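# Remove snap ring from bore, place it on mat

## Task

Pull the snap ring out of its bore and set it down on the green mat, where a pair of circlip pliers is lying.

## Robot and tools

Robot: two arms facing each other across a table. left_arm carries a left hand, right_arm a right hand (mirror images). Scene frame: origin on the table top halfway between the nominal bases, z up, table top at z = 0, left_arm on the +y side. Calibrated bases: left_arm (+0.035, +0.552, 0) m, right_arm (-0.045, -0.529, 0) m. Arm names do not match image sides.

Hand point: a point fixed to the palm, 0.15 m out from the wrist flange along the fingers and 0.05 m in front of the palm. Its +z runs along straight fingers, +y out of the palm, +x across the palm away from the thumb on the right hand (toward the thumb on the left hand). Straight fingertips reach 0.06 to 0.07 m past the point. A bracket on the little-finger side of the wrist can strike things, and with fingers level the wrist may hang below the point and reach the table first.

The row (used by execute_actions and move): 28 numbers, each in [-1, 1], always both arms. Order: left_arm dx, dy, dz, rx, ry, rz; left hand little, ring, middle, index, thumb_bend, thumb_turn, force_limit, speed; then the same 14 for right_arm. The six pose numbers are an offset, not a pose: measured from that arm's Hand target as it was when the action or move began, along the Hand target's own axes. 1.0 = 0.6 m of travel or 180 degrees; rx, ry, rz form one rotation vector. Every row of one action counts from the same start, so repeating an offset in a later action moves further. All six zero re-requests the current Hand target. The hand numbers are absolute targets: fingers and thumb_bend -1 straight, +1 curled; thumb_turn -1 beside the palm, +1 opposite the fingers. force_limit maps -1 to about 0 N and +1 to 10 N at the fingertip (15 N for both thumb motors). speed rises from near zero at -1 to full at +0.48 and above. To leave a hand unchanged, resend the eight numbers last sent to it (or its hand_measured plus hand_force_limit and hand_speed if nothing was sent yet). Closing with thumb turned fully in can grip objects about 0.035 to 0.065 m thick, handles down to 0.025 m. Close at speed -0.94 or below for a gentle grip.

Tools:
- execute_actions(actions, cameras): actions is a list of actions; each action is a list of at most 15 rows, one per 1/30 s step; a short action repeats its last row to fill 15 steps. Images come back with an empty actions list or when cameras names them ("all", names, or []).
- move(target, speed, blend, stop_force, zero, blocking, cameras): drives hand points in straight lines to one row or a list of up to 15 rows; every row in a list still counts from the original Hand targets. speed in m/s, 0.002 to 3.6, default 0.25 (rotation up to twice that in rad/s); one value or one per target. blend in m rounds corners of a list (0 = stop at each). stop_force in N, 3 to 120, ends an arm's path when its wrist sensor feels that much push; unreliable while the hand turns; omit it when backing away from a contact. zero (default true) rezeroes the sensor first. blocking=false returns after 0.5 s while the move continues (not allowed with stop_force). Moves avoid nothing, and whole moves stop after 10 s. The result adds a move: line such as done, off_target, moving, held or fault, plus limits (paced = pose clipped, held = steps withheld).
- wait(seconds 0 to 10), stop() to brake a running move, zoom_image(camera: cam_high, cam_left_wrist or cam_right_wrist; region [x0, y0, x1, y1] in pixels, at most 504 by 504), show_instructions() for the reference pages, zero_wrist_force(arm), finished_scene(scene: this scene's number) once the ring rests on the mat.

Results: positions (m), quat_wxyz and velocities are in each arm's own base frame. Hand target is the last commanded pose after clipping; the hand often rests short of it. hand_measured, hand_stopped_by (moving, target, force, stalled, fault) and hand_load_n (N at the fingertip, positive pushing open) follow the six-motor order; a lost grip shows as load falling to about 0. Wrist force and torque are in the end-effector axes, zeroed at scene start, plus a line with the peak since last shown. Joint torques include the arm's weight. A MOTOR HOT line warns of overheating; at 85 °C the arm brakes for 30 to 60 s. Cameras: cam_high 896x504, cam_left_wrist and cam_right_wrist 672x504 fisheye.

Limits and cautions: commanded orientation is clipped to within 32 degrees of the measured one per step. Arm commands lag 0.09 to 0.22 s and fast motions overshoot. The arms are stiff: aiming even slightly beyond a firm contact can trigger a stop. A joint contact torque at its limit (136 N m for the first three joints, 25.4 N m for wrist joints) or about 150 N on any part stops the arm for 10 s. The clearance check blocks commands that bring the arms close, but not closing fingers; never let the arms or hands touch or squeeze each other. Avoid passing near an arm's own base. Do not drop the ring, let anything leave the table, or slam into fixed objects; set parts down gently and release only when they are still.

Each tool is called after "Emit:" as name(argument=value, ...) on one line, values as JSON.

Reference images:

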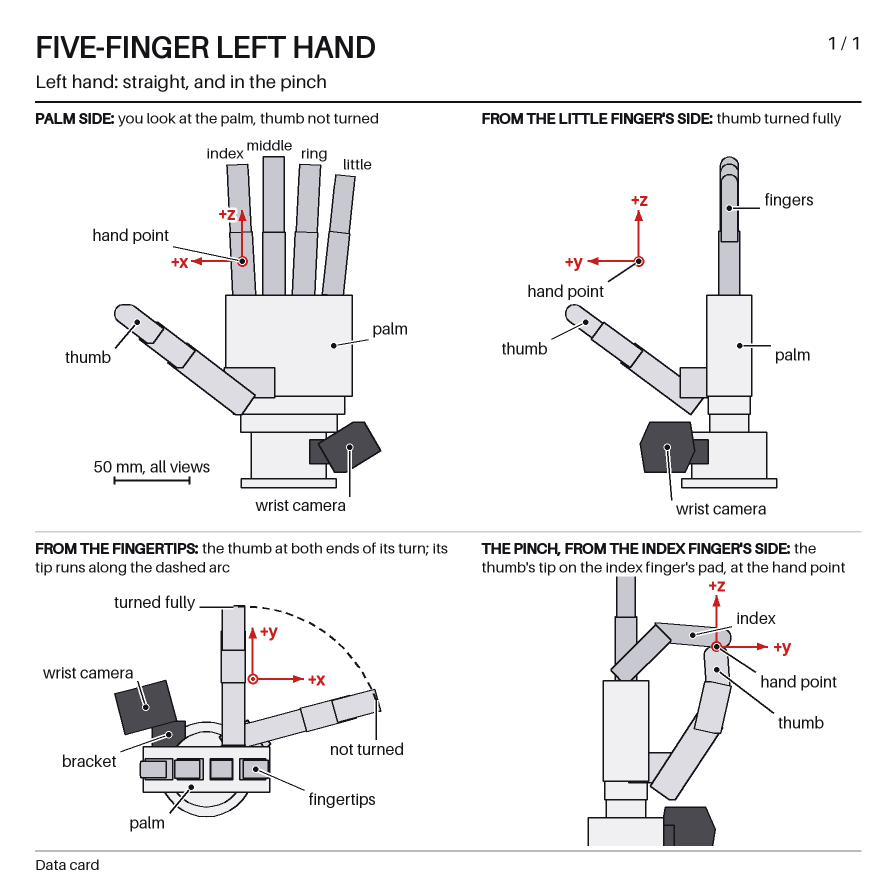

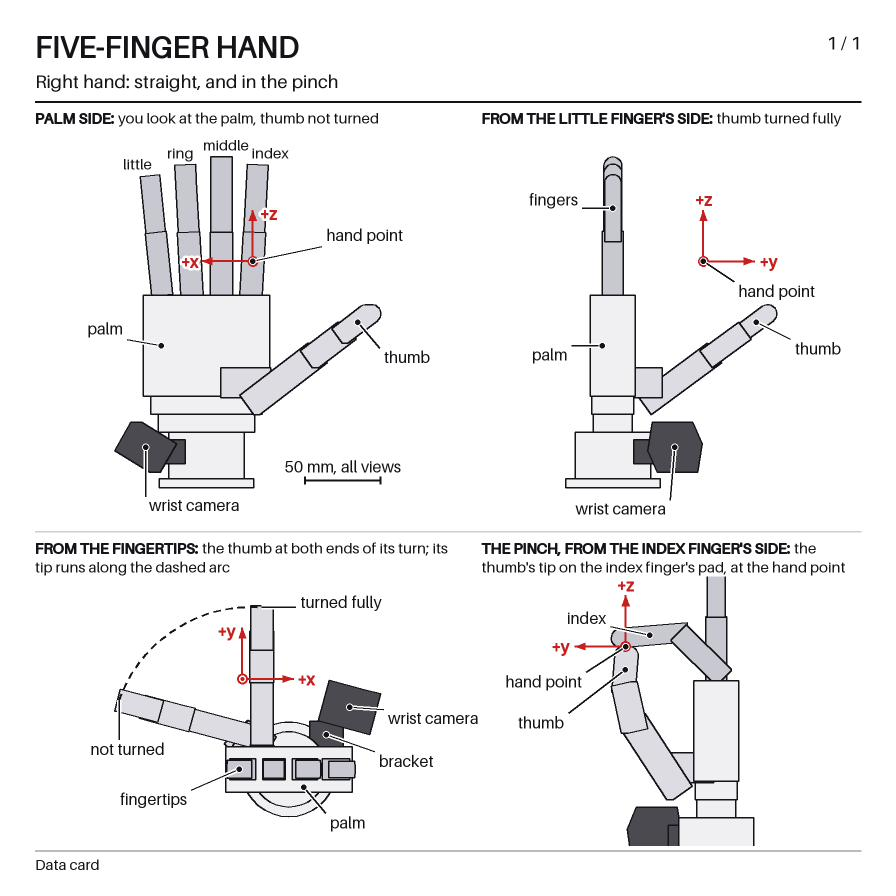

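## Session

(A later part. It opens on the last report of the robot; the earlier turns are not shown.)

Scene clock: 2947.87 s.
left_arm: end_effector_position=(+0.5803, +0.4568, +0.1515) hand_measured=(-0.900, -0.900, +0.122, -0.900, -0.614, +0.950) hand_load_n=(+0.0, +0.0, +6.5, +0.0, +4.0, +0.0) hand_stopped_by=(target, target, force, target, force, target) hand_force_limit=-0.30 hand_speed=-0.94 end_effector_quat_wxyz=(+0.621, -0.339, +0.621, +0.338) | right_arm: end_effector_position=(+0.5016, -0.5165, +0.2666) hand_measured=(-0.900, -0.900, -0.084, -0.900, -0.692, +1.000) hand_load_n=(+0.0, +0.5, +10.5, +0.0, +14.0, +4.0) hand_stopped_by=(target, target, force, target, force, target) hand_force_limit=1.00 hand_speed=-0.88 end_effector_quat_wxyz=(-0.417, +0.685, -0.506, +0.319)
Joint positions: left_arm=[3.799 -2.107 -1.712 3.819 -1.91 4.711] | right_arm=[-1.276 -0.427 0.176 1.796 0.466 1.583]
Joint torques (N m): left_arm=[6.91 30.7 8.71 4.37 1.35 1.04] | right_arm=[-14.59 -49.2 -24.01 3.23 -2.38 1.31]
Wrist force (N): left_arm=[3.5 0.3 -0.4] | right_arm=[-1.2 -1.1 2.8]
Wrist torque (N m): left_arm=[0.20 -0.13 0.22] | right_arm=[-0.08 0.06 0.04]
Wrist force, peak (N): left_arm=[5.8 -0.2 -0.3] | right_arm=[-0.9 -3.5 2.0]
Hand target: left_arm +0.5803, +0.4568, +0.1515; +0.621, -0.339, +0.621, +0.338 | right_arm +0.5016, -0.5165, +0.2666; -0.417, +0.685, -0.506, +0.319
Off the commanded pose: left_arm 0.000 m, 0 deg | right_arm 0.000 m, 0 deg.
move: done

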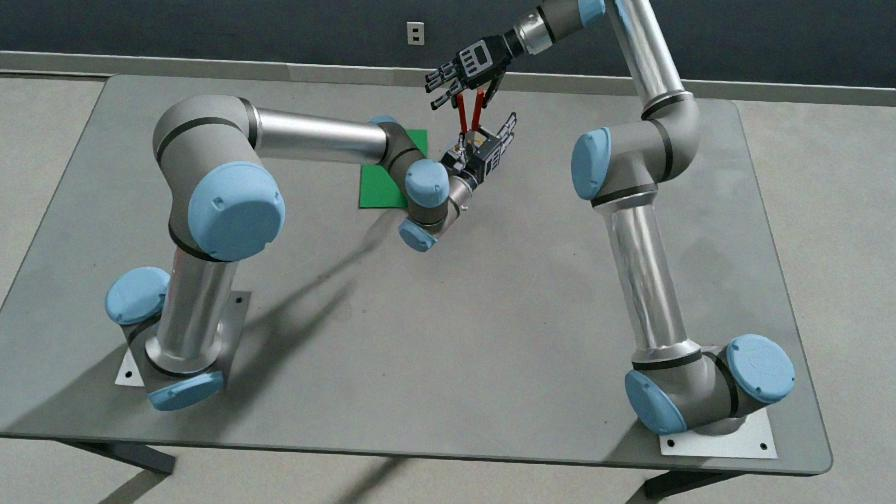

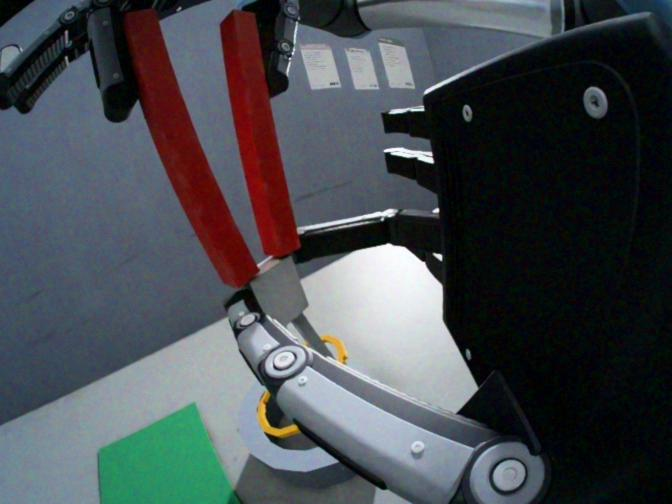

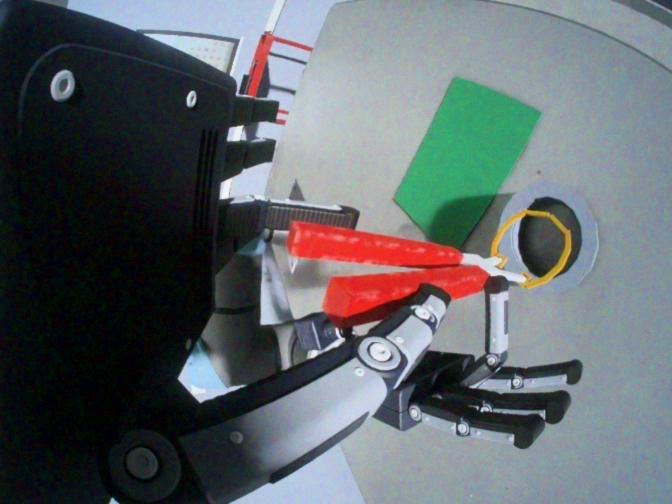

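Emit:
wait(seconds=0, cameras=["all"])

Scene clock: 2963.50 s.
left_arm: end_effector_position=(+0.5803, +0.4568, +0.1515) hand_measured=(-0.900, -0.900, +0.122, -0.900, -0.614, +0.950) hand_load_n=(+0.0, +0.0, +6.5, +0.0, +4.0, +0.0) hand_stopped_by=(target, target, force, target, force, target) hand_force_limit=-0.30 hand_speed=-0.94 end_effector_quat_wxyz=(+0.621, -0.339, +0.621, +0.338) | right_arm: end_effector_position=(+0.5016, -0.5165, +0.2666) hand_measured=(-0.900, -0.900, -0.084, -0.900, -0.692, +1.000) hand_load_n=(+0.0, +0.0, +10.5, +0.0, +14.0, +4.0) hand_stopped_by=(target, target, force, target, force, target) hand_force_limit=1.00 hand_speed=-0.88 end_effector_quat_wxyz=(-0.417, +0.685, -0.506, +0.319)
Joint positions: left_arm=[3.799 -2.107 -1.712 3.819 -1.91 4.711] | right_arm=[-1.276 -0.427 0.176 1.796 0.466 1.583]
Joint torques (N m): left_arm=[7.31 30.54 8.66 3.79 1.31 0.01] | right_arm=[-14.06 -49.26 -25.24 4.02 -3.26 1.31]
Wrist force (N): left_arm=[3.5 0.7 -0.3] | right_arm=[-1.2 -1.1 2.9]
Wrist torque (N m): left_arm=[0.24 -0.13 0.21] | right_arm=[-0.09 0.05 0.05]
Wrist force, peak (N): left_arm=[3.9 0.4 -0.5] | right_arm=[-1.4 -1.3 2.9]
Hand target: left_arm +0.5803, +0.4568, +0.1515; +0.621, -0.339, +0.621, +0.338 | right_arm +0.5016, -0.5165, +0.2666; -0.417, +0.685, -0.506, +0.319
Off the commanded pose: left_arm 0.000 m, 0 deg | right_arm 0.000 m, 0 deg.

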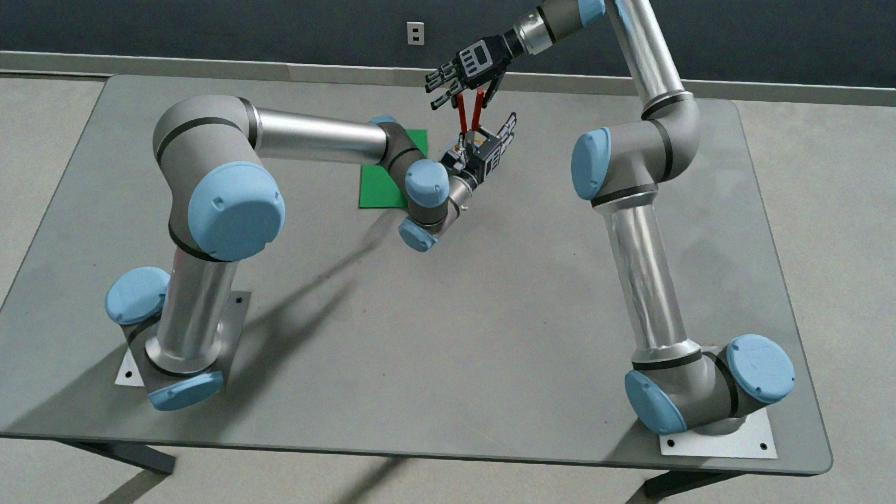

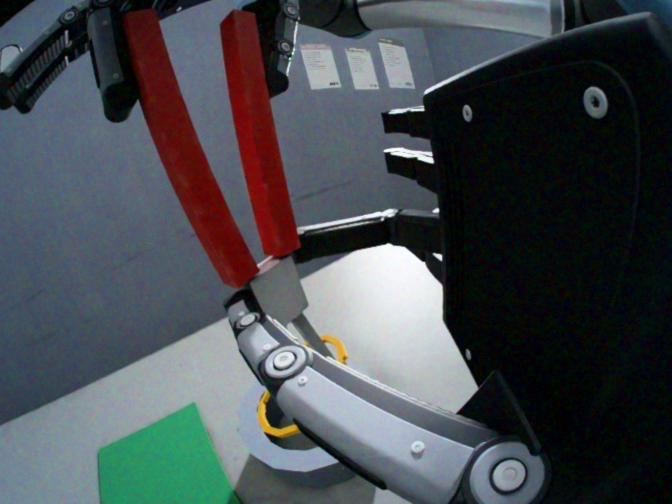

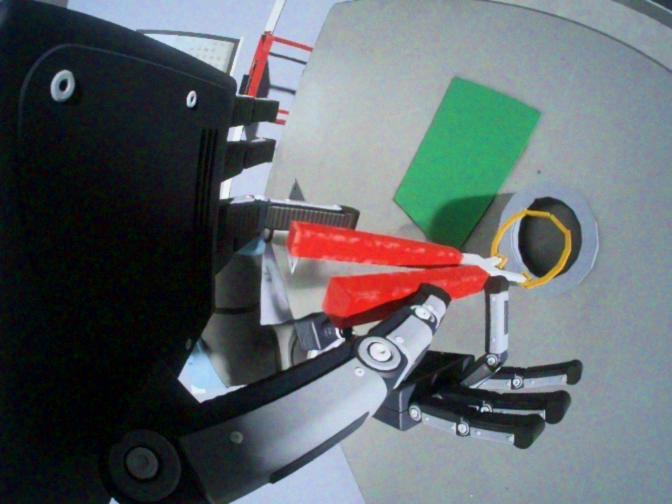

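Emit:
zoom_image(camera="cam_left_wrist", region=[220, 310, 400, 500])

Emit:
zoom_image(camera="cam_right_wrist", region=[464, 170, 624, 310])

Emit:
zoom_image(camera="cam_high", region=[400, 60, 560, 200])

Scaled by 2.653 from the camera's 672x504 image, which has a finer 960x720 frame.

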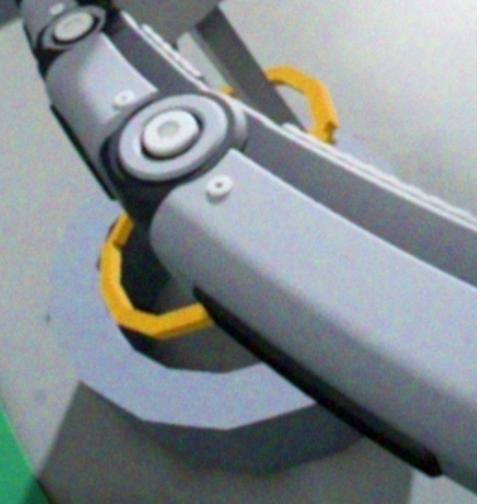

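Scaled by 3.150 from the camera's 672x504 image, which has a finer 960x720 frame.

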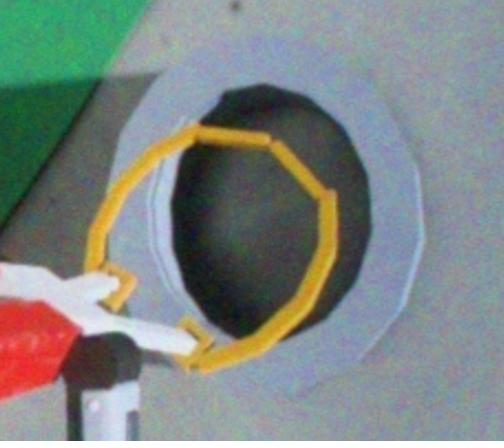

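Scaled by 3.150 from the camera's 896x504 image, which has a finer 1280x720 frame.

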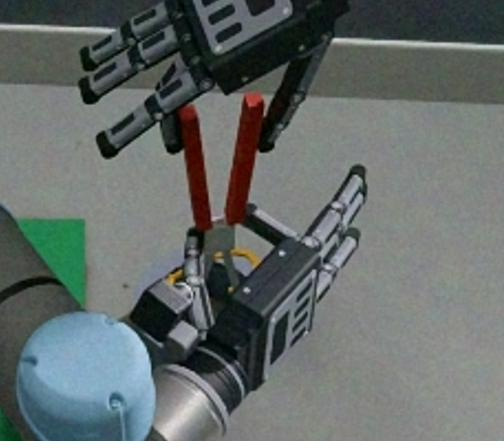

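Emit:
move(target=[-0.0033, -0.0007, -0.0072, 0.0694, 0, 0, -0.9, -0.9, 0.62, -0.9, -0.6, 1, -0.3, -0.94, 0.0034, -0.0045, 0.0016, -0.00105, 0.062, 0.0311, -0.9, -0.9, -0.03, -0.9, -0.6, 1, 1, -0.88], speed=0.05, cameras=["cam_right_wrist"])

Scene clock: 2980.53 s.
left_arm: end_effector_position=(+0.5783, +0.4529, +0.1536) hand_measured=(-0.900, -0.900, +0.122, -0.900, -0.614, +0.950) hand_load_n=(+0.0, +0.0, +7.5, +0.0, +3.5, -0.5) hand_stopped_by=(target, target, force, target, force, target) hand_force_limit=-0.30 hand_speed=-0.94 end_effector_quat_wxyz=(+0.654, -0.269, +0.654, +0.268) | right_arm: end_effector_position=(+0.5042, -0.5178, +0.2686) hand_measured=(-0.900, -0.900, -0.084, -0.900, -0.692, +1.000) hand_load_n=(+0.0, -0.5, +11.0, +0.0, +14.5, +4.0) hand_stopped_by=(target, target, force, target, force, target) hand_force_limit=1.00 hand_speed=-0.88 end_effector_quat_wxyz=(-0.380, +0.626, -0.577, +0.362)
Joint positions: left_arm=[3.898 -2.03 -1.834 3.865 -1.593 4.711] | right_arm=[-1.275 -0.693 0.584 1.25 0.516 2.039]
Joint torques (N m): left_arm=[-6.69 26.32 25.41 1.01 -1.15 1.54] | right_arm=[3.61 -45.05 -23.15 2.77 -3.13 -1.35]
Wrist force (N): left_arm=[4.0 -0.5 0.4] | right_arm=[-1.6 -2.3 3.6]
Wrist torque (N m): left_arm=[0.23 -0.17 0.26] | right_arm=[-0.04 0.15 -0.01]
Wrist force, peak (N): left_arm=[4.1 -0.7 0.7] | right_arm=[-1.6 -1.6 4.4]
Hand target: left_arm +0.5783, +0.4529, +0.1534; +0.654, -0.269, +0.654, +0.268 | right_arm +0.5042, -0.5178, +0.2686; -0.380, +0.626, -0.577, +0.362
Off the commanded pose: left_arm 0.000 m, 0 deg | right_arm 0.000 m, 0 deg.
move: done
Images, in order (width x height): cam_right_wrist 672x504.

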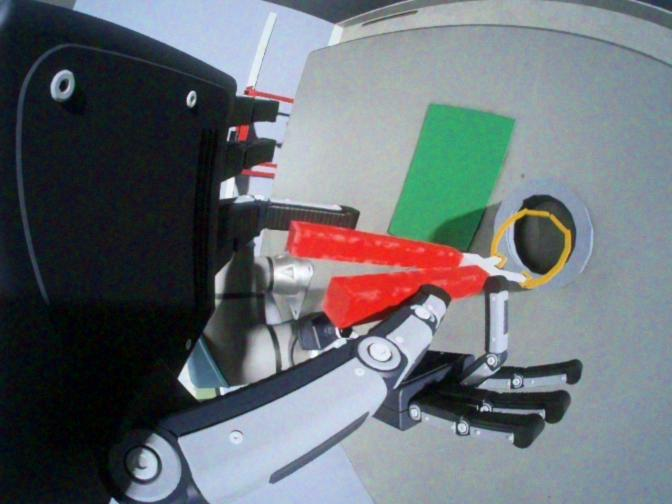

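Emit:
move(target=[-0.0133, -0.0006, -0.0086, 0.0833, 0, 0, -0.9, -0.9, 0.62, -0.9, -0.6, 1, -0.3, -0.94, 0.0044, -0.0137, -0.0023, -0.00125, 0.0744, 0.0373, -0.9, -0.9, -0.03, -0.9, -0.6, 1, 1, -0.88], speed=0.05, cameras=["cam_right_wrist"])

Scene clock: 2991.07 s.
left_arm: end_effector_position=(+0.5748, +0.4490, +0.1615) hand_measured=(-0.900, -0.900, +0.122, -0.900, -0.614, +0.950) hand_load_n=(+0.0, +0.0, +7.0, +0.0, +4.0, -2.0) hand_stopped_by=(target, target, force, target, force, target) hand_force_limit=-0.30 hand_speed=-0.94 end_effector_quat_wxyz=(+0.684, -0.181, +0.683, +0.180) | right_arm: end_effector_position=(+0.5069, -0.5201, +0.2766) hand_measured=(-0.900, -0.900, -0.084, -0.900, -0.692, +1.000) hand_load_n=(+0.0, +0.0, +11.0, +0.0, +14.5, +4.0) hand_stopped_by=(target, target, force, target, force, target) hand_force_limit=1.00 hand_speed=-0.88 end_effector_quat_wxyz=(+0.329, -0.545, +0.654, -0.409)
Joint positions: left_arm=[4.041 -1.965 -1.911 3.877 -1.189 4.711] | right_arm=[-1.253 -0.91 0.872 0.833 0.68 2.455]
Joint torques (N m): left_arm=[-6.16 28.54 23.83 -0.08 -1 -1.79] | right_arm=[-6.71 -39.96 -26.59 2.66 -3.09 -1.71]
Wrist force (N): left_arm=[1.7 -0.1 0.1] | right_arm=[-1.3 0.1 3.8]
Wrist torque (N m): left_arm=[0.27 -0.19 0.29] | right_arm=[0.08 0.11 -0.01]
Wrist force, peak (N): left_arm=[4.1 0.4 -0.3] | right_arm=[-1.2 0.0 5.0]
Hand target: left_arm +0.5749, +0.4490, +0.1614; +0.684, -0.181, +0.683, +0.180 | right_arm +0.5068, -0.5202, +0.2766; +0.329, -0.545, +0.654, -0.409
Off the commanded pose: left_arm 0.000 m, 0 deg | right_arm 0.000 m, 0 deg.
move: done
Images, in order (width x height): cam_right_wrist 672x504.

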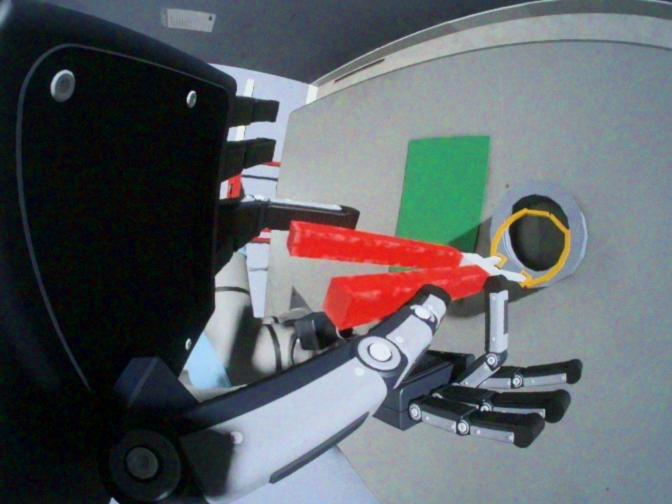

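Emit:
move(target=[[0, 0.013, -0.1247, 0, 0, 0, -0.9, -0.9, 0.62, -0.9, -0.6, 1, -0.3, -0.94, -0.0659, -0.0487, 0.0948, 0, 0, 0, -0.9, -0.9, -0.03, -0.9, -0.6, 1, 1, -0.88]], speed=0.035, cameras=["cam_right_wrist"])

Scene clock: 3014.13 s.
left_arm: end_effector_position=(+0.5060, +0.4188, +0.1615) hand_measured=(-0.900, -0.900, +0.122, -0.900, -0.614, +0.950) hand_load_n=(+0.0, +0.0, +6.5, +0.0, +4.5, +0.0) hand_stopped_by=(target, target, force, target, force, target) hand_force_limit=-0.30 hand_speed=-0.94 end_effector_quat_wxyz=(+0.684, -0.181, +0.683, +0.180) | right_arm: end_effector_position=(+0.5772, -0.4934, +0.2765) hand_measured=(-0.900, -0.900, -0.084, -0.900, -0.692, +1.000) hand_load_n=(+0.0, +0.0, +10.5, +0.0, +14.0, +3.5) hand_stopped_by=(target, target, force, target, force, target) hand_force_limit=1.00 hand_speed=-0.88 end_effector_quat_wxyz=(+0.329, -0.545, +0.654, -0.409) end_effector_velocity=(-0.001, +0.000, +0.000) end_effector_angular_velocity=(-0.001, -0.001, +0.003)
Joint positions: left_arm=[4.133 -1.821 -2.125 3.946 -1.097 4.711] | right_arm=[-1.125 -0.873 0.793 0.777 0.774 2.585]
Joint velocities: left_arm=[within noise] | right_arm=[-0.002 -0.001 0.002 0.001 -0.004 -0.005]
Joint torques (N m): left_arm=[-7.43 16.32 24.75 0.45 -2.02 -1.7] | right_arm=[-14 -55.49 -13.11 2.46 -2.83 -2.24]
Wrist force (N): left_arm=[4.2 0.4 -0.1] | right_arm=[-1.4 -1.7 2.2]
Wrist torque (N m): left_arm=[0.19 -0.12 0.21] | right_arm=[-0.10 0.17 -0.14]
Wrist force, peak (N): left_arm=[4.2 0.4 -0.1] | right_arm=[-1.7 2.5 4.1]
Hand target: left_arm +0.5060, +0.4188, +0.1614; +0.684, -0.181, +0.683, +0.180 | right_arm +0.5771, -0.4934, +0.2766; +0.329, -0.545, +0.654, -0.409
Off the commanded pose: left_arm 0.000 m, 0 deg | right_arm 0.000 m, 0 deg.
move: done
Images, in order (width x height): cam_right_wrist 672x504.

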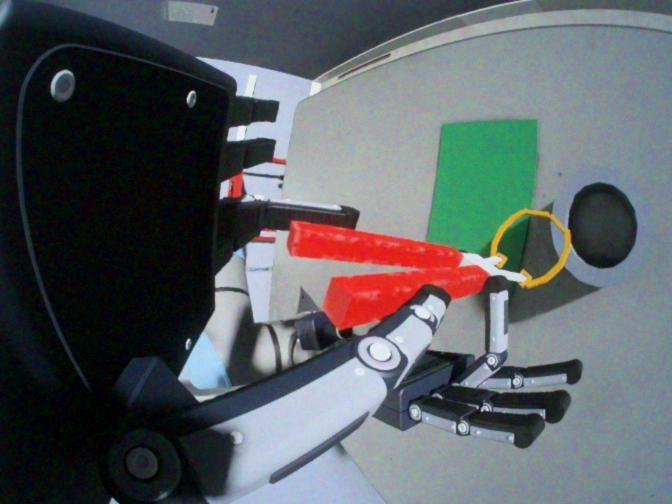

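Emit:
move(target=[[0, 0.013, -0.1247, 0, 0, 0, -0.9, -0.9, 0.62, -0.9, -0.6, 1, -0.3, -0.94, -0.0659, -0.0487, 0.0948, 0, 0, 0, -0.9, -0.9, -0.03, -0.9, -0.6, 1, 1, -0.88]], speed=0.035, cameras=["all"])

Scene clock: 3018.00 s.
left_arm: end_effector_position=(+0.4371, +0.3886, +0.1614) hand_measured=(-0.900, -0.900, +0.122, -0.900, -0.614, +0.950) hand_load_n=(+0.0, +0.0, +6.5, +0.0, +4.0, +0.5) hand_stopped_by=(target, target, force, target, force, target) hand_force_limit=-0.30 hand_speed=-0.94 end_effector_quat_wxyz=(+0.684, -0.181, +0.683, +0.180) | right_arm: end_effector_position=(+0.6475, -0.4666, +0.2765) hand_measured=(-0.900, -0.900, -0.084, -0.900, -0.692, +1.000) hand_load_n=(+0.0, +0.0, +10.5, +0.0, +14.0, +4.0) hand_stopped_by=(target, target, force, target, force, target) hand_force_limit=1.00 hand_speed=-0.88 end_effector_quat_wxyz=(+0.329, -0.545, +0.654, -0.409)
Joint positions: left_arm=[4.267 -1.664 -2.325 3.989 -0.963 4.711] | right_arm=[-1.004 -0.795 0.647 0.776 0.87 2.687]
Joint torques (N m): left_arm=[-5.85 10.44 25.66 2.21 -2.24 -1.59] | right_arm=[-13.88 -57.88 -13.48 1.64 -2.66 -2.44]
Wrist force (N): left_arm=[5.1 0.4 -0.5] | right_arm=[-1.0 -2.5 2.0]
Wrist torque (N m): left_arm=[0.25 -0.14 0.19] | right_arm=[-0.09 0.13 -0.12]
Wrist force, peak (N): left_arm=[5.1 0.4 -0.5] | right_arm=[-1.7 1.7 4.7]
Hand target: left_arm +0.4371, +0.3886, +0.1613; +0.684, -0.181, +0.683, +0.180 | right_arm +0.6473, -0.4667, +0.2766; +0.329, -0.545, +0.654, -0.409
Off the commanded pose: left_arm 0.000 m, 0 deg | right_arm 0.000 m, 0 deg.
move: done

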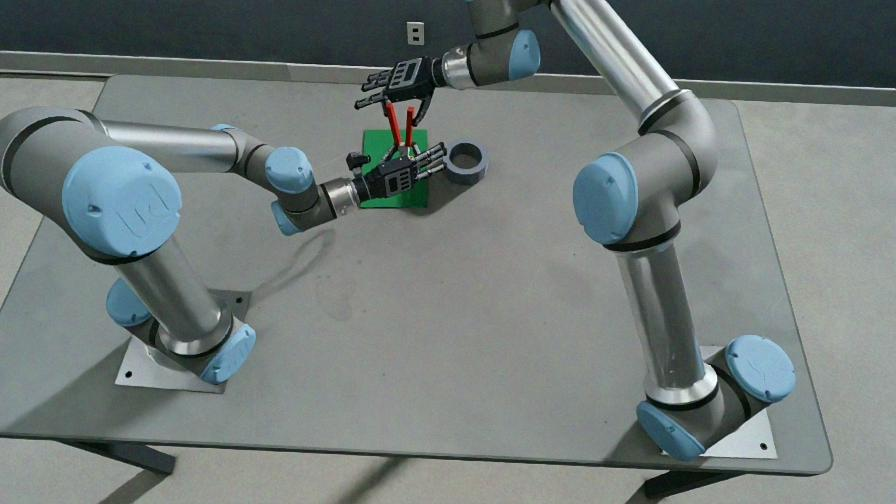

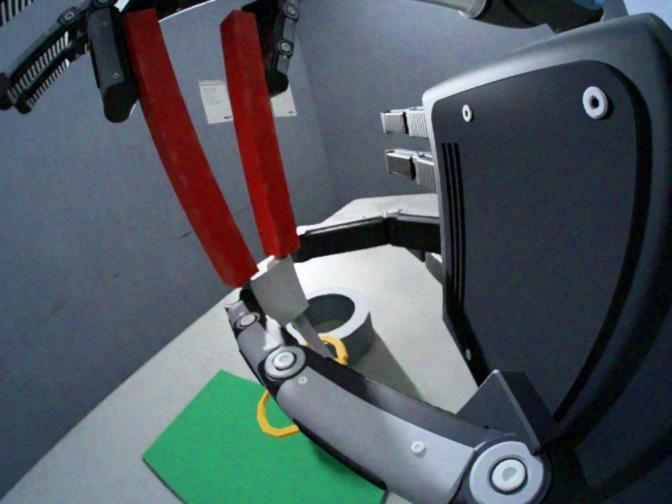

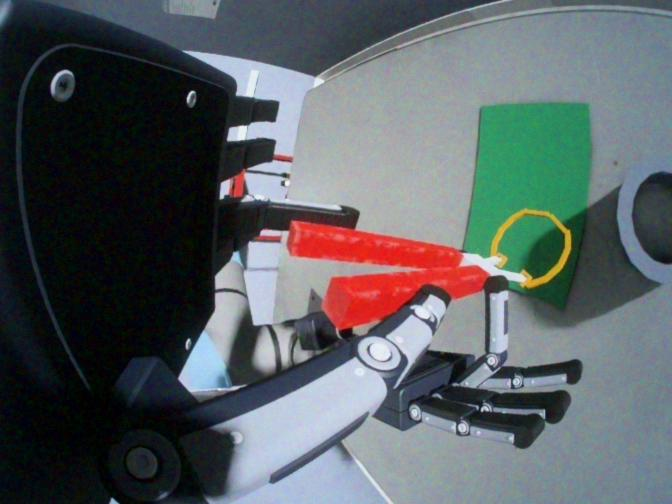

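Emit:
zoom_image(camera="cam_high", region=[340, 60, 500, 220])

Emit:
zoom_image(camera="cam_left_wrist", region=[120, 300, 400, 504])

Emit:
zoom_image(camera="cam_right_wrist", region=[440, 80, 672, 330])

Scaled by 3.150 from the camera's 896x504 image, which has a finer 1280x720 frame.

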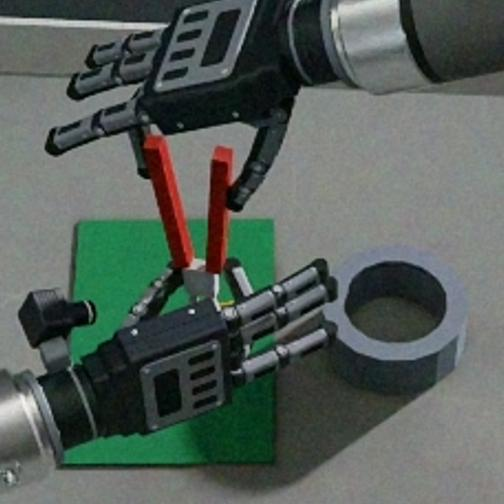

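Scaled by 1.800 from the camera's 672x504 image, which has a finer 960x720 frame.

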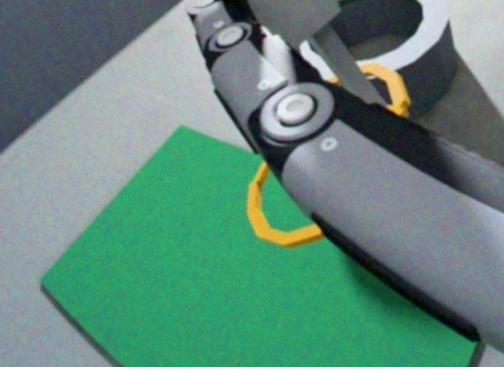

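Scaled by 2.016 from the camera's 672x504 image, which has a finer 960x720 frame.

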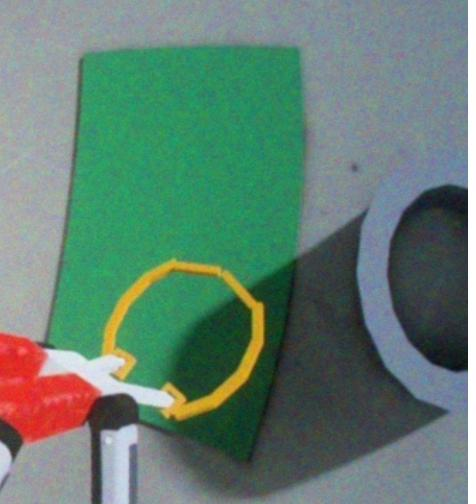

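Emit:
move(target=[[0.0833, 0.0082, -0.0521, 0, 0, 0, -0.9, -0.9, 0.62, -0.9, -0.6, 1, -0.3, -0.94, -0.0266, 0.0534, 0.0784, 0, 0, 0, -0.9, -0.9, -0.03, -0.9, -0.6, 1, 1, -0.88]], speed=0.035, cameras=["all"])

Scene clock: 3048.53 s.
left_arm: end_effector_position=(+0.4075, +0.3773, +0.1111) hand_measured=(-0.900, -0.900, +0.122, -0.900, -0.614, +0.950) hand_load_n=(+0.0, +0.5, +6.5, +0.0, +4.0, +0.0) hand_stopped_by=(target, target, force, target, force, target) hand_force_limit=-0.30 hand_speed=-0.94 end_effector_quat_wxyz=(+0.684, -0.181, +0.683, +0.180) | right_arm: end_effector_position=(+0.6775, -0.4569, +0.2264) hand_measured=(-0.900, -0.900, -0.084, -0.900, -0.692, +1.000) hand_load_n=(+0.0, +0.0, +11.0, +0.0, +14.0, +3.5) hand_stopped_by=(target, target, force, target, force, target) hand_force_limit=1.00 hand_speed=-0.88 end_effector_quat_wxyz=(+0.329, -0.545, +0.654, -0.409)
Joint positions: left_arm=[4.347 -1.738 -2.452 4.19 -0.883 4.71] | right_arm=[-0.956 -0.764 0.717 0.653 0.909 2.723]
Joint torques (N m): left_arm=[-6.76 34.85 20.94 0.02 -2.39 -1.65] | right_arm=[-13.24 -59.25 -26.32 2.74 -2.56 -1.13]
Wrist force (N): left_arm=[3.6 -0.5 -0.3] | right_arm=[-0.8 -1.8 3.0]
Wrist torque (N m): left_arm=[0.21 -0.12 0.23] | right_arm=[-0.02 0.13 -0.13]
Wrist force, peak (N): left_arm=[5.0 0.3 -0.3] | right_arm=[-1.3 -1.1 3.7]
Hand target: left_arm +0.4076, +0.3774, +0.1113; +0.684, -0.181, +0.683, +0.180 | right_arm +0.6774, -0.4570, +0.2266; +0.329, -0.545, +0.654, -0.409
Off the commanded pose: left_arm 0.000 m, 0 deg | right_arm 0.000 m, 0 deg.
move: done

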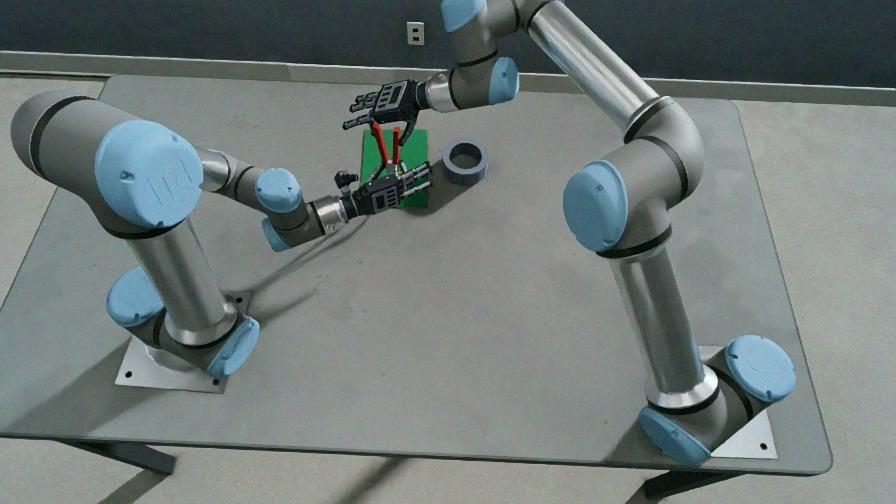

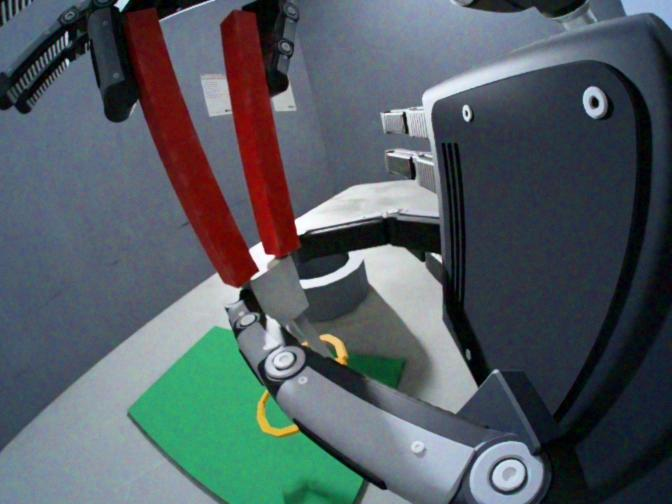

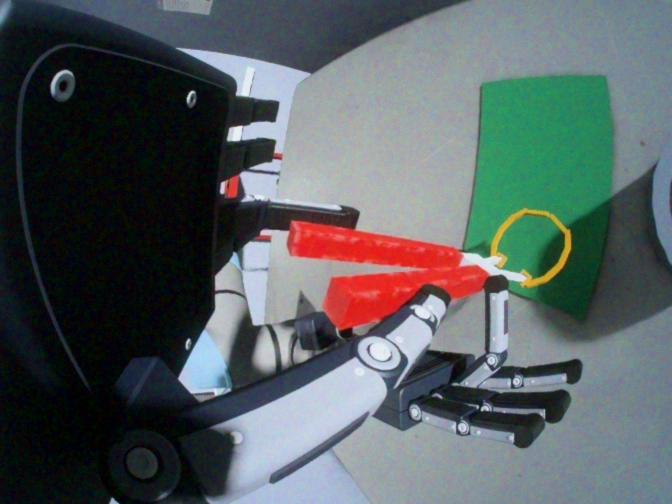

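Emit:
move(target=[[0.025, 0, 0, 0, 0, 0, -0.9, -0.9, 0.62, -0.9, -0.6, 1, -0.3, -0.94, -0.0004, 0.0223, 0.0112, 0, 0, 0, -0.9, -0.9, -0.03, -0.9, -0.6, 1, 1, -0.88]], speed=0.02, cameras=["cam_left_wrist", "cam_right_wrist"])

Emit:
zoom_image(camera="cam_left_wrist", region=[220, 310, 400, 500])

Emit:
zoom_image(camera="cam_right_wrist", region=[464, 170, 624, 310])

Scene clock: 3056.53 s.
left_arm: end_effector_position=(+0.4076, +0.3773, +0.0962) hand_measured=(-0.900, -0.900, +0.122, -0.900, -0.614, +0.950) hand_load_n=(+0.0, +0.5, +7.0, +0.0, +4.0, -1.0) hand_stopped_by=(target, target, force, target, force, target) hand_force_limit=-0.30 hand_speed=-0.94 end_effector_quat_wxyz=(+0.684, -0.181, +0.683, +0.180) end_effector_velocity=(+0.000, -0.001, +0.000) end_effector_angular_velocity=(-0.003, +0.001, -0.001) | right_arm: end_effector_position=(+0.6774, -0.4570, +0.2115) hand_measured=(-0.900, -0.900, -0.084, -0.900, -0.692, +1.000) hand_load_n=(+0.0, +0.0, +11.0, +0.0, +14.0, +3.5) hand_stopped_by=(target, target, force, target, force, target) hand_force_limit=1.00 hand_speed=-0.88 end_effector_quat_wxyz=(+0.329, -0.545, +0.654, -0.409)
Joint positions: left_arm=[4.347 -1.787 -2.462 4.25 -0.883 4.71] | right_arm=[-0.956 -0.766 0.758 0.613 0.909 2.723]
Joint velocities: left_arm=[0 0.002 0 -0.006 0 0] | right_arm=[within noise]
Joint torques (N m): left_arm=[-6.99 34.15 10.92 -0.24 -2.06 1] | right_arm=[-11.35 -60.27 -28.35 2.64 -2.2 -0.76]
Wrist force (N): left_arm=[2.5 -0.2 0.0] | right_arm=[-0.9 -0.3 3.5]
Wrist torque (N m): left_arm=[0.20 -0.14 0.27] | right_arm=[0.02 0.11 -0.09]
Wrist force, peak (N): left_arm=[4.7 -0.4 -0.1] | right_arm=[-1.0 -3.1 2.4]
Hand target: left_arm +0.4076, +0.3773, +0.0963; +0.684, -0.181, +0.683, +0.180 | right_arm +0.6774, -0.4570, +0.2116; +0.329, -0.545, +0.654, -0.409
Off the commanded pose: left_arm 0.000 m, 0 deg | right_arm 0.000 m, 0 deg.
move: done
Images, in order (width x height): cam_left_wrist 672x504, cam_right_wrist 672x504.

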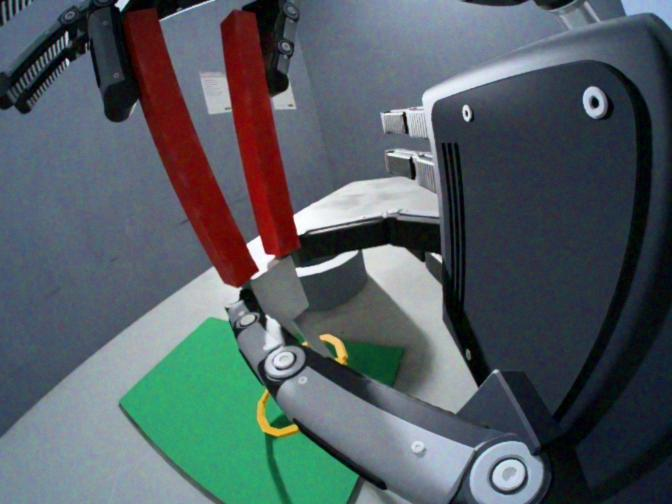

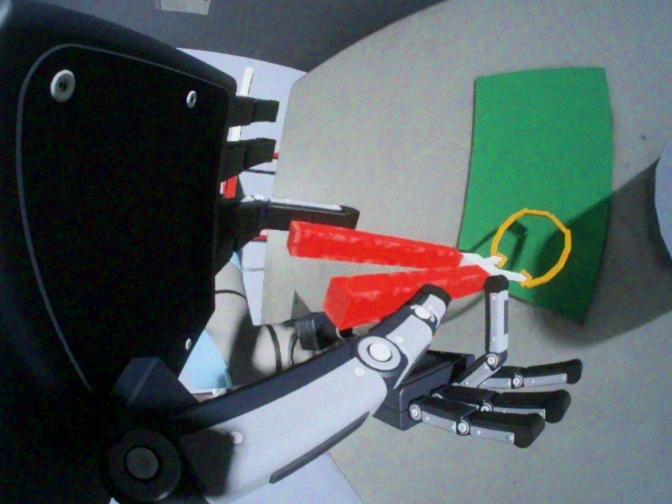

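Scaled by 2.653 from the camera's 672x504 image, which has a finer 960x720 frame.

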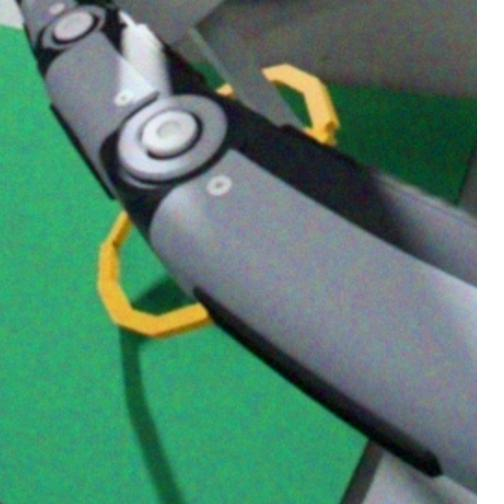

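Scaled by 3.150 from the camera's 672x504 image, which has a finer 960x720 frame.

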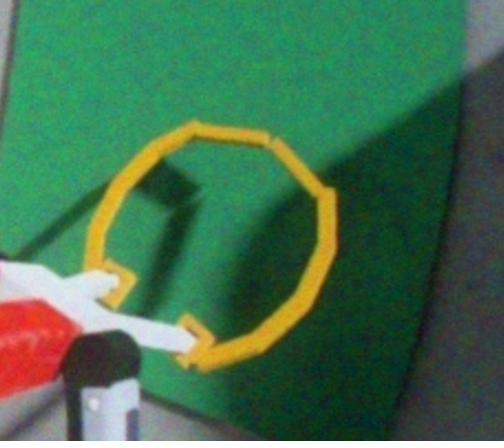

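Emit:
move(target=[[0.02, 0, 0, 0, 0, 0, -0.9, -0.9, 0.62, -0.9, -0.6, 1, -0.3, -0.94, -0.0003, 0.0179, 0.009, 0, 0, 0, -0.9, -0.9, -0.03, -0.9, -0.6, 1, 1, -0.88]], speed=0.02, cameras=["cam_left_wrist", "cam_right_wrist"])

Emit:
zoom_image(camera="cam_left_wrist", region=[220, 310, 400, 500])

Emit:
zoom_image(camera="cam_right_wrist", region=[464, 170, 624, 310])

Scene clock: 3059.83 s.
left_arm: end_effector_position=(+0.4076, +0.3773, +0.0842) hand_measured=(-0.900, -0.900, +0.122, -0.900, -0.614, +0.950) hand_load_n=(+0.0, +0.0, +7.0, +0.0, +3.5, -0.5) hand_stopped_by=(target, target, force, target, force, target) hand_force_limit=-0.30 hand_speed=-0.94 end_effector_quat_wxyz=(+0.684, -0.181, +0.683, +0.180) end_effector_velocity=(+0.000, -0.001, +0.000) end_effector_angular_velocity=(-0.004, +0.002, -0.001) | right_arm: end_effector_position=(+0.6774, -0.4570, +0.1995) hand_measured=(-0.900, -0.900, -0.084, -0.900, -0.692, +1.000) hand_load_n=(+0.0, +0.0, +10.5, +0.0, +13.0, +3.5) hand_stopped_by=(target, target, force, target, force, target) hand_force_limit=1.00 hand_speed=-0.88 end_effector_quat_wxyz=(+0.329, -0.545, +0.654, -0.409)
Joint positions: left_arm=[4.347 -1.828 -2.469 4.297 -0.883 4.71] | right_arm=[-0.956 -0.765 0.788 0.583 0.909 2.723]
Joint velocities: left_arm=[-0.001 0.003 0 -0.008 0 0] | right_arm=[within noise]
Joint torques (N m): left_arm=[-6.14 34.41 7.58 -0.55 -2.2 1.29] | right_arm=[2.41 -50.17 -27.78 2.63 0.51 -0.85]
Wrist force (N): left_arm=[2.3 0.0 0.1] | right_arm=[-0.8 -0.9 4.0]
Wrist torque (N m): left_arm=[0.24 -0.12 0.24] | right_arm=[-0.04 0.09 -0.08]
Wrist force, peak (N): left_arm=[3.9 -0.4 -0.1] | right_arm=[-1.1 -0.8 4.0]
Hand target: left_arm +0.4076, +0.3773, +0.0843; +0.684, -0.181, +0.683, +0.180 | right_arm +0.6774, -0.4570, +0.1996; +0.329, -0.545, +0.654, -0.409
Off the commanded pose: left_arm 0.000 m, 0 deg | right_arm 0.000 m, 0 deg.
move: done
Images, in order (width x height): cam_left_wrist 672x504, cam_right_wrist 672x504.

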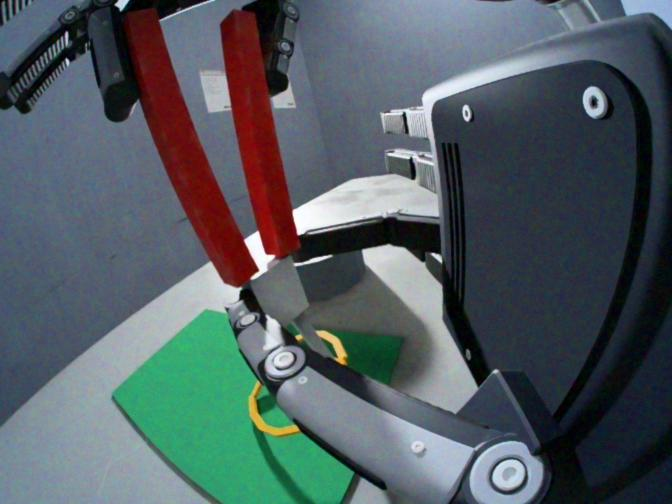

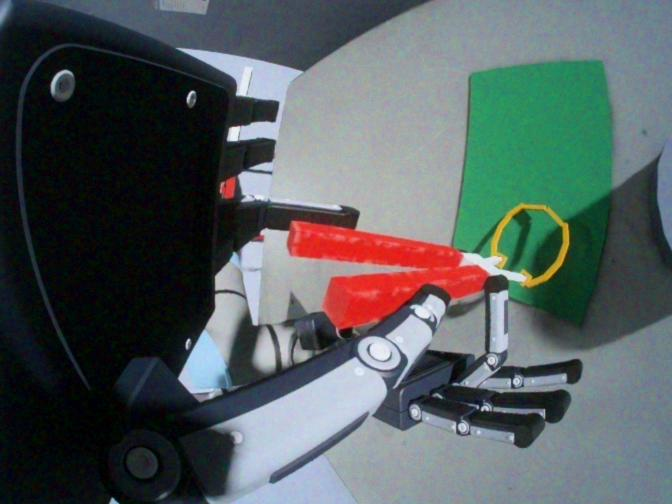

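Scaled by 2.653 from the camera's 672x504 image, which has a finer 960x720 frame.

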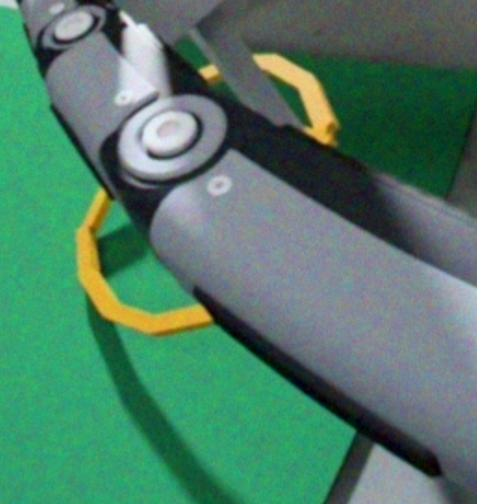

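Scaled by 3.150 from the camera's 672x504 image, which has a finer 960x720 frame.

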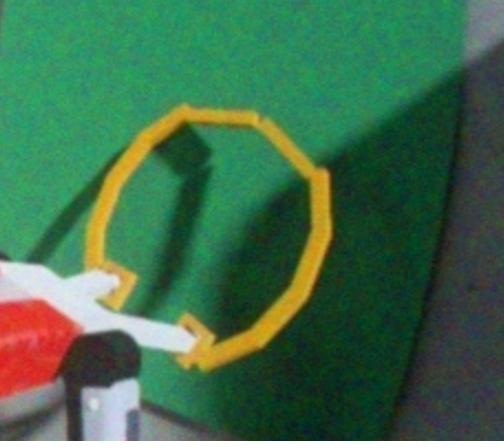

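Emit:
move(target=[[0.0133, 0, 0, 0, 0, 0, -0.9, -0.9, 0.62, -0.9, -0.6, 1, -0.3, -0.94, -0.0002, 0.0119, 0.006, 0, 0, 0, -0.9, -0.9, -0.03, -0.9, -0.6, 1, 1, -0.88]], speed=0.015, cameras=["cam_left_wrist", "cam_right_wrist"])

Emit:
zoom_image(camera="cam_left_wrist", region=[220, 310, 400, 500])

Emit:
zoom_image(camera="cam_right_wrist", region=[464, 170, 624, 310])

Scene clock: 3063.50 s.
left_arm: end_effector_position=(+0.4076, +0.3773, +0.0762) hand_measured=(-0.900, -0.900, +0.122, -0.900, -0.614, +0.950) hand_load_n=(+0.0, +0.0, +3.5, +0.0, +4.5, +2.0) hand_stopped_by=(target, target, force, target, force, target) hand_force_limit=-0.30 hand_speed=-0.94 end_effector_quat_wxyz=(+0.684, -0.181, +0.683, +0.180) | right_arm: end_effector_position=(+0.6774, -0.4570, +0.1915) hand_measured=(-0.900, -0.900, -0.084, -0.900, -0.688, +1.000) hand_load_n=(+0.0, +0.0, +1.0, +0.0, +0.5, -0.5) hand_stopped_by=(target, target, force, target, force, target) hand_force_limit=1.00 hand_speed=-0.88 end_effector_quat_wxyz=(+0.329, -0.545, +0.654, -0.409)
Joint positions: left_arm=[4.347 -1.856 -2.472 4.329 -0.883 4.71] | right_arm=[-0.956 -0.764 0.807 0.563 0.909 2.723]
Joint torques (N m): left_arm=[-4.75 36.41 4.9 -0.27 -1.27 0.99] | right_arm=[6.12 -48.63 -27.75 2.29 0.91 -1.53]
Wrist force (N): left_arm=[3.5 0.4 -1.7] | right_arm=[-0.6 -1.2 1.6]
Wrist torque (N m): left_arm=[0.24 -0.22 0.20] | right_arm=[-0.10 0.09 -0.14]
Wrist force, peak (N): left_arm=[3.9 2.1 -2.5] | right_arm=[-0.8 -0.9 4.1]
Hand target: left_arm +0.4076, +0.3773, +0.0763; +0.684, -0.181, +0.683, +0.180 | right_arm +0.6774, -0.4570, +0.1916; +0.329, -0.545, +0.654, -0.409
Off the commanded pose: left_arm 0.000 m, 0 deg | right_arm 0.000 m, 0 deg.
move: done
Images, in order (width x height): cam_left_wrist 672x504, cam_right_wrist 672x504.

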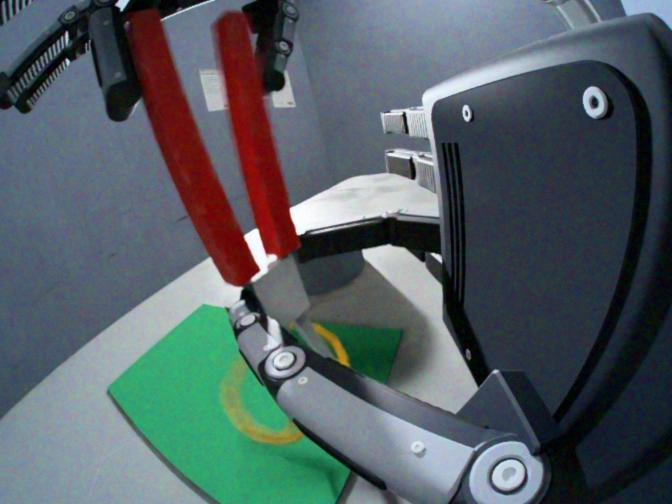

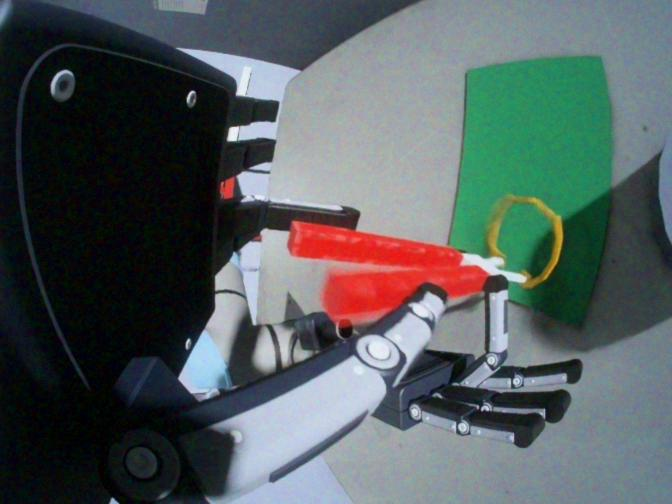

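Scaled by 2.653 from the camera's 672x504 image, which has a finer 960x720 frame.

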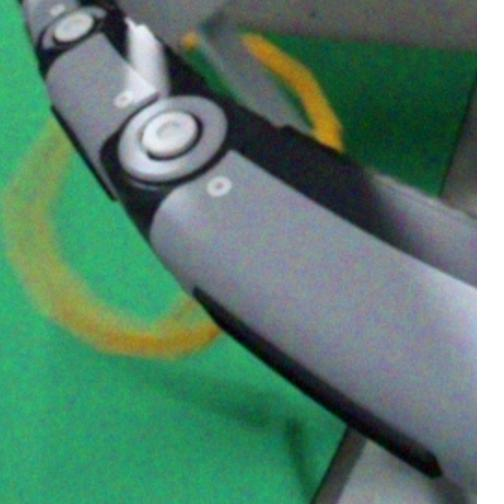

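Scaled by 3.150 from the camera's 672x504 image, which has a finer 960x720 frame.

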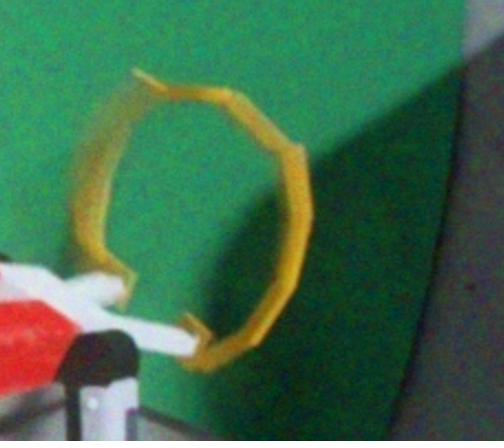

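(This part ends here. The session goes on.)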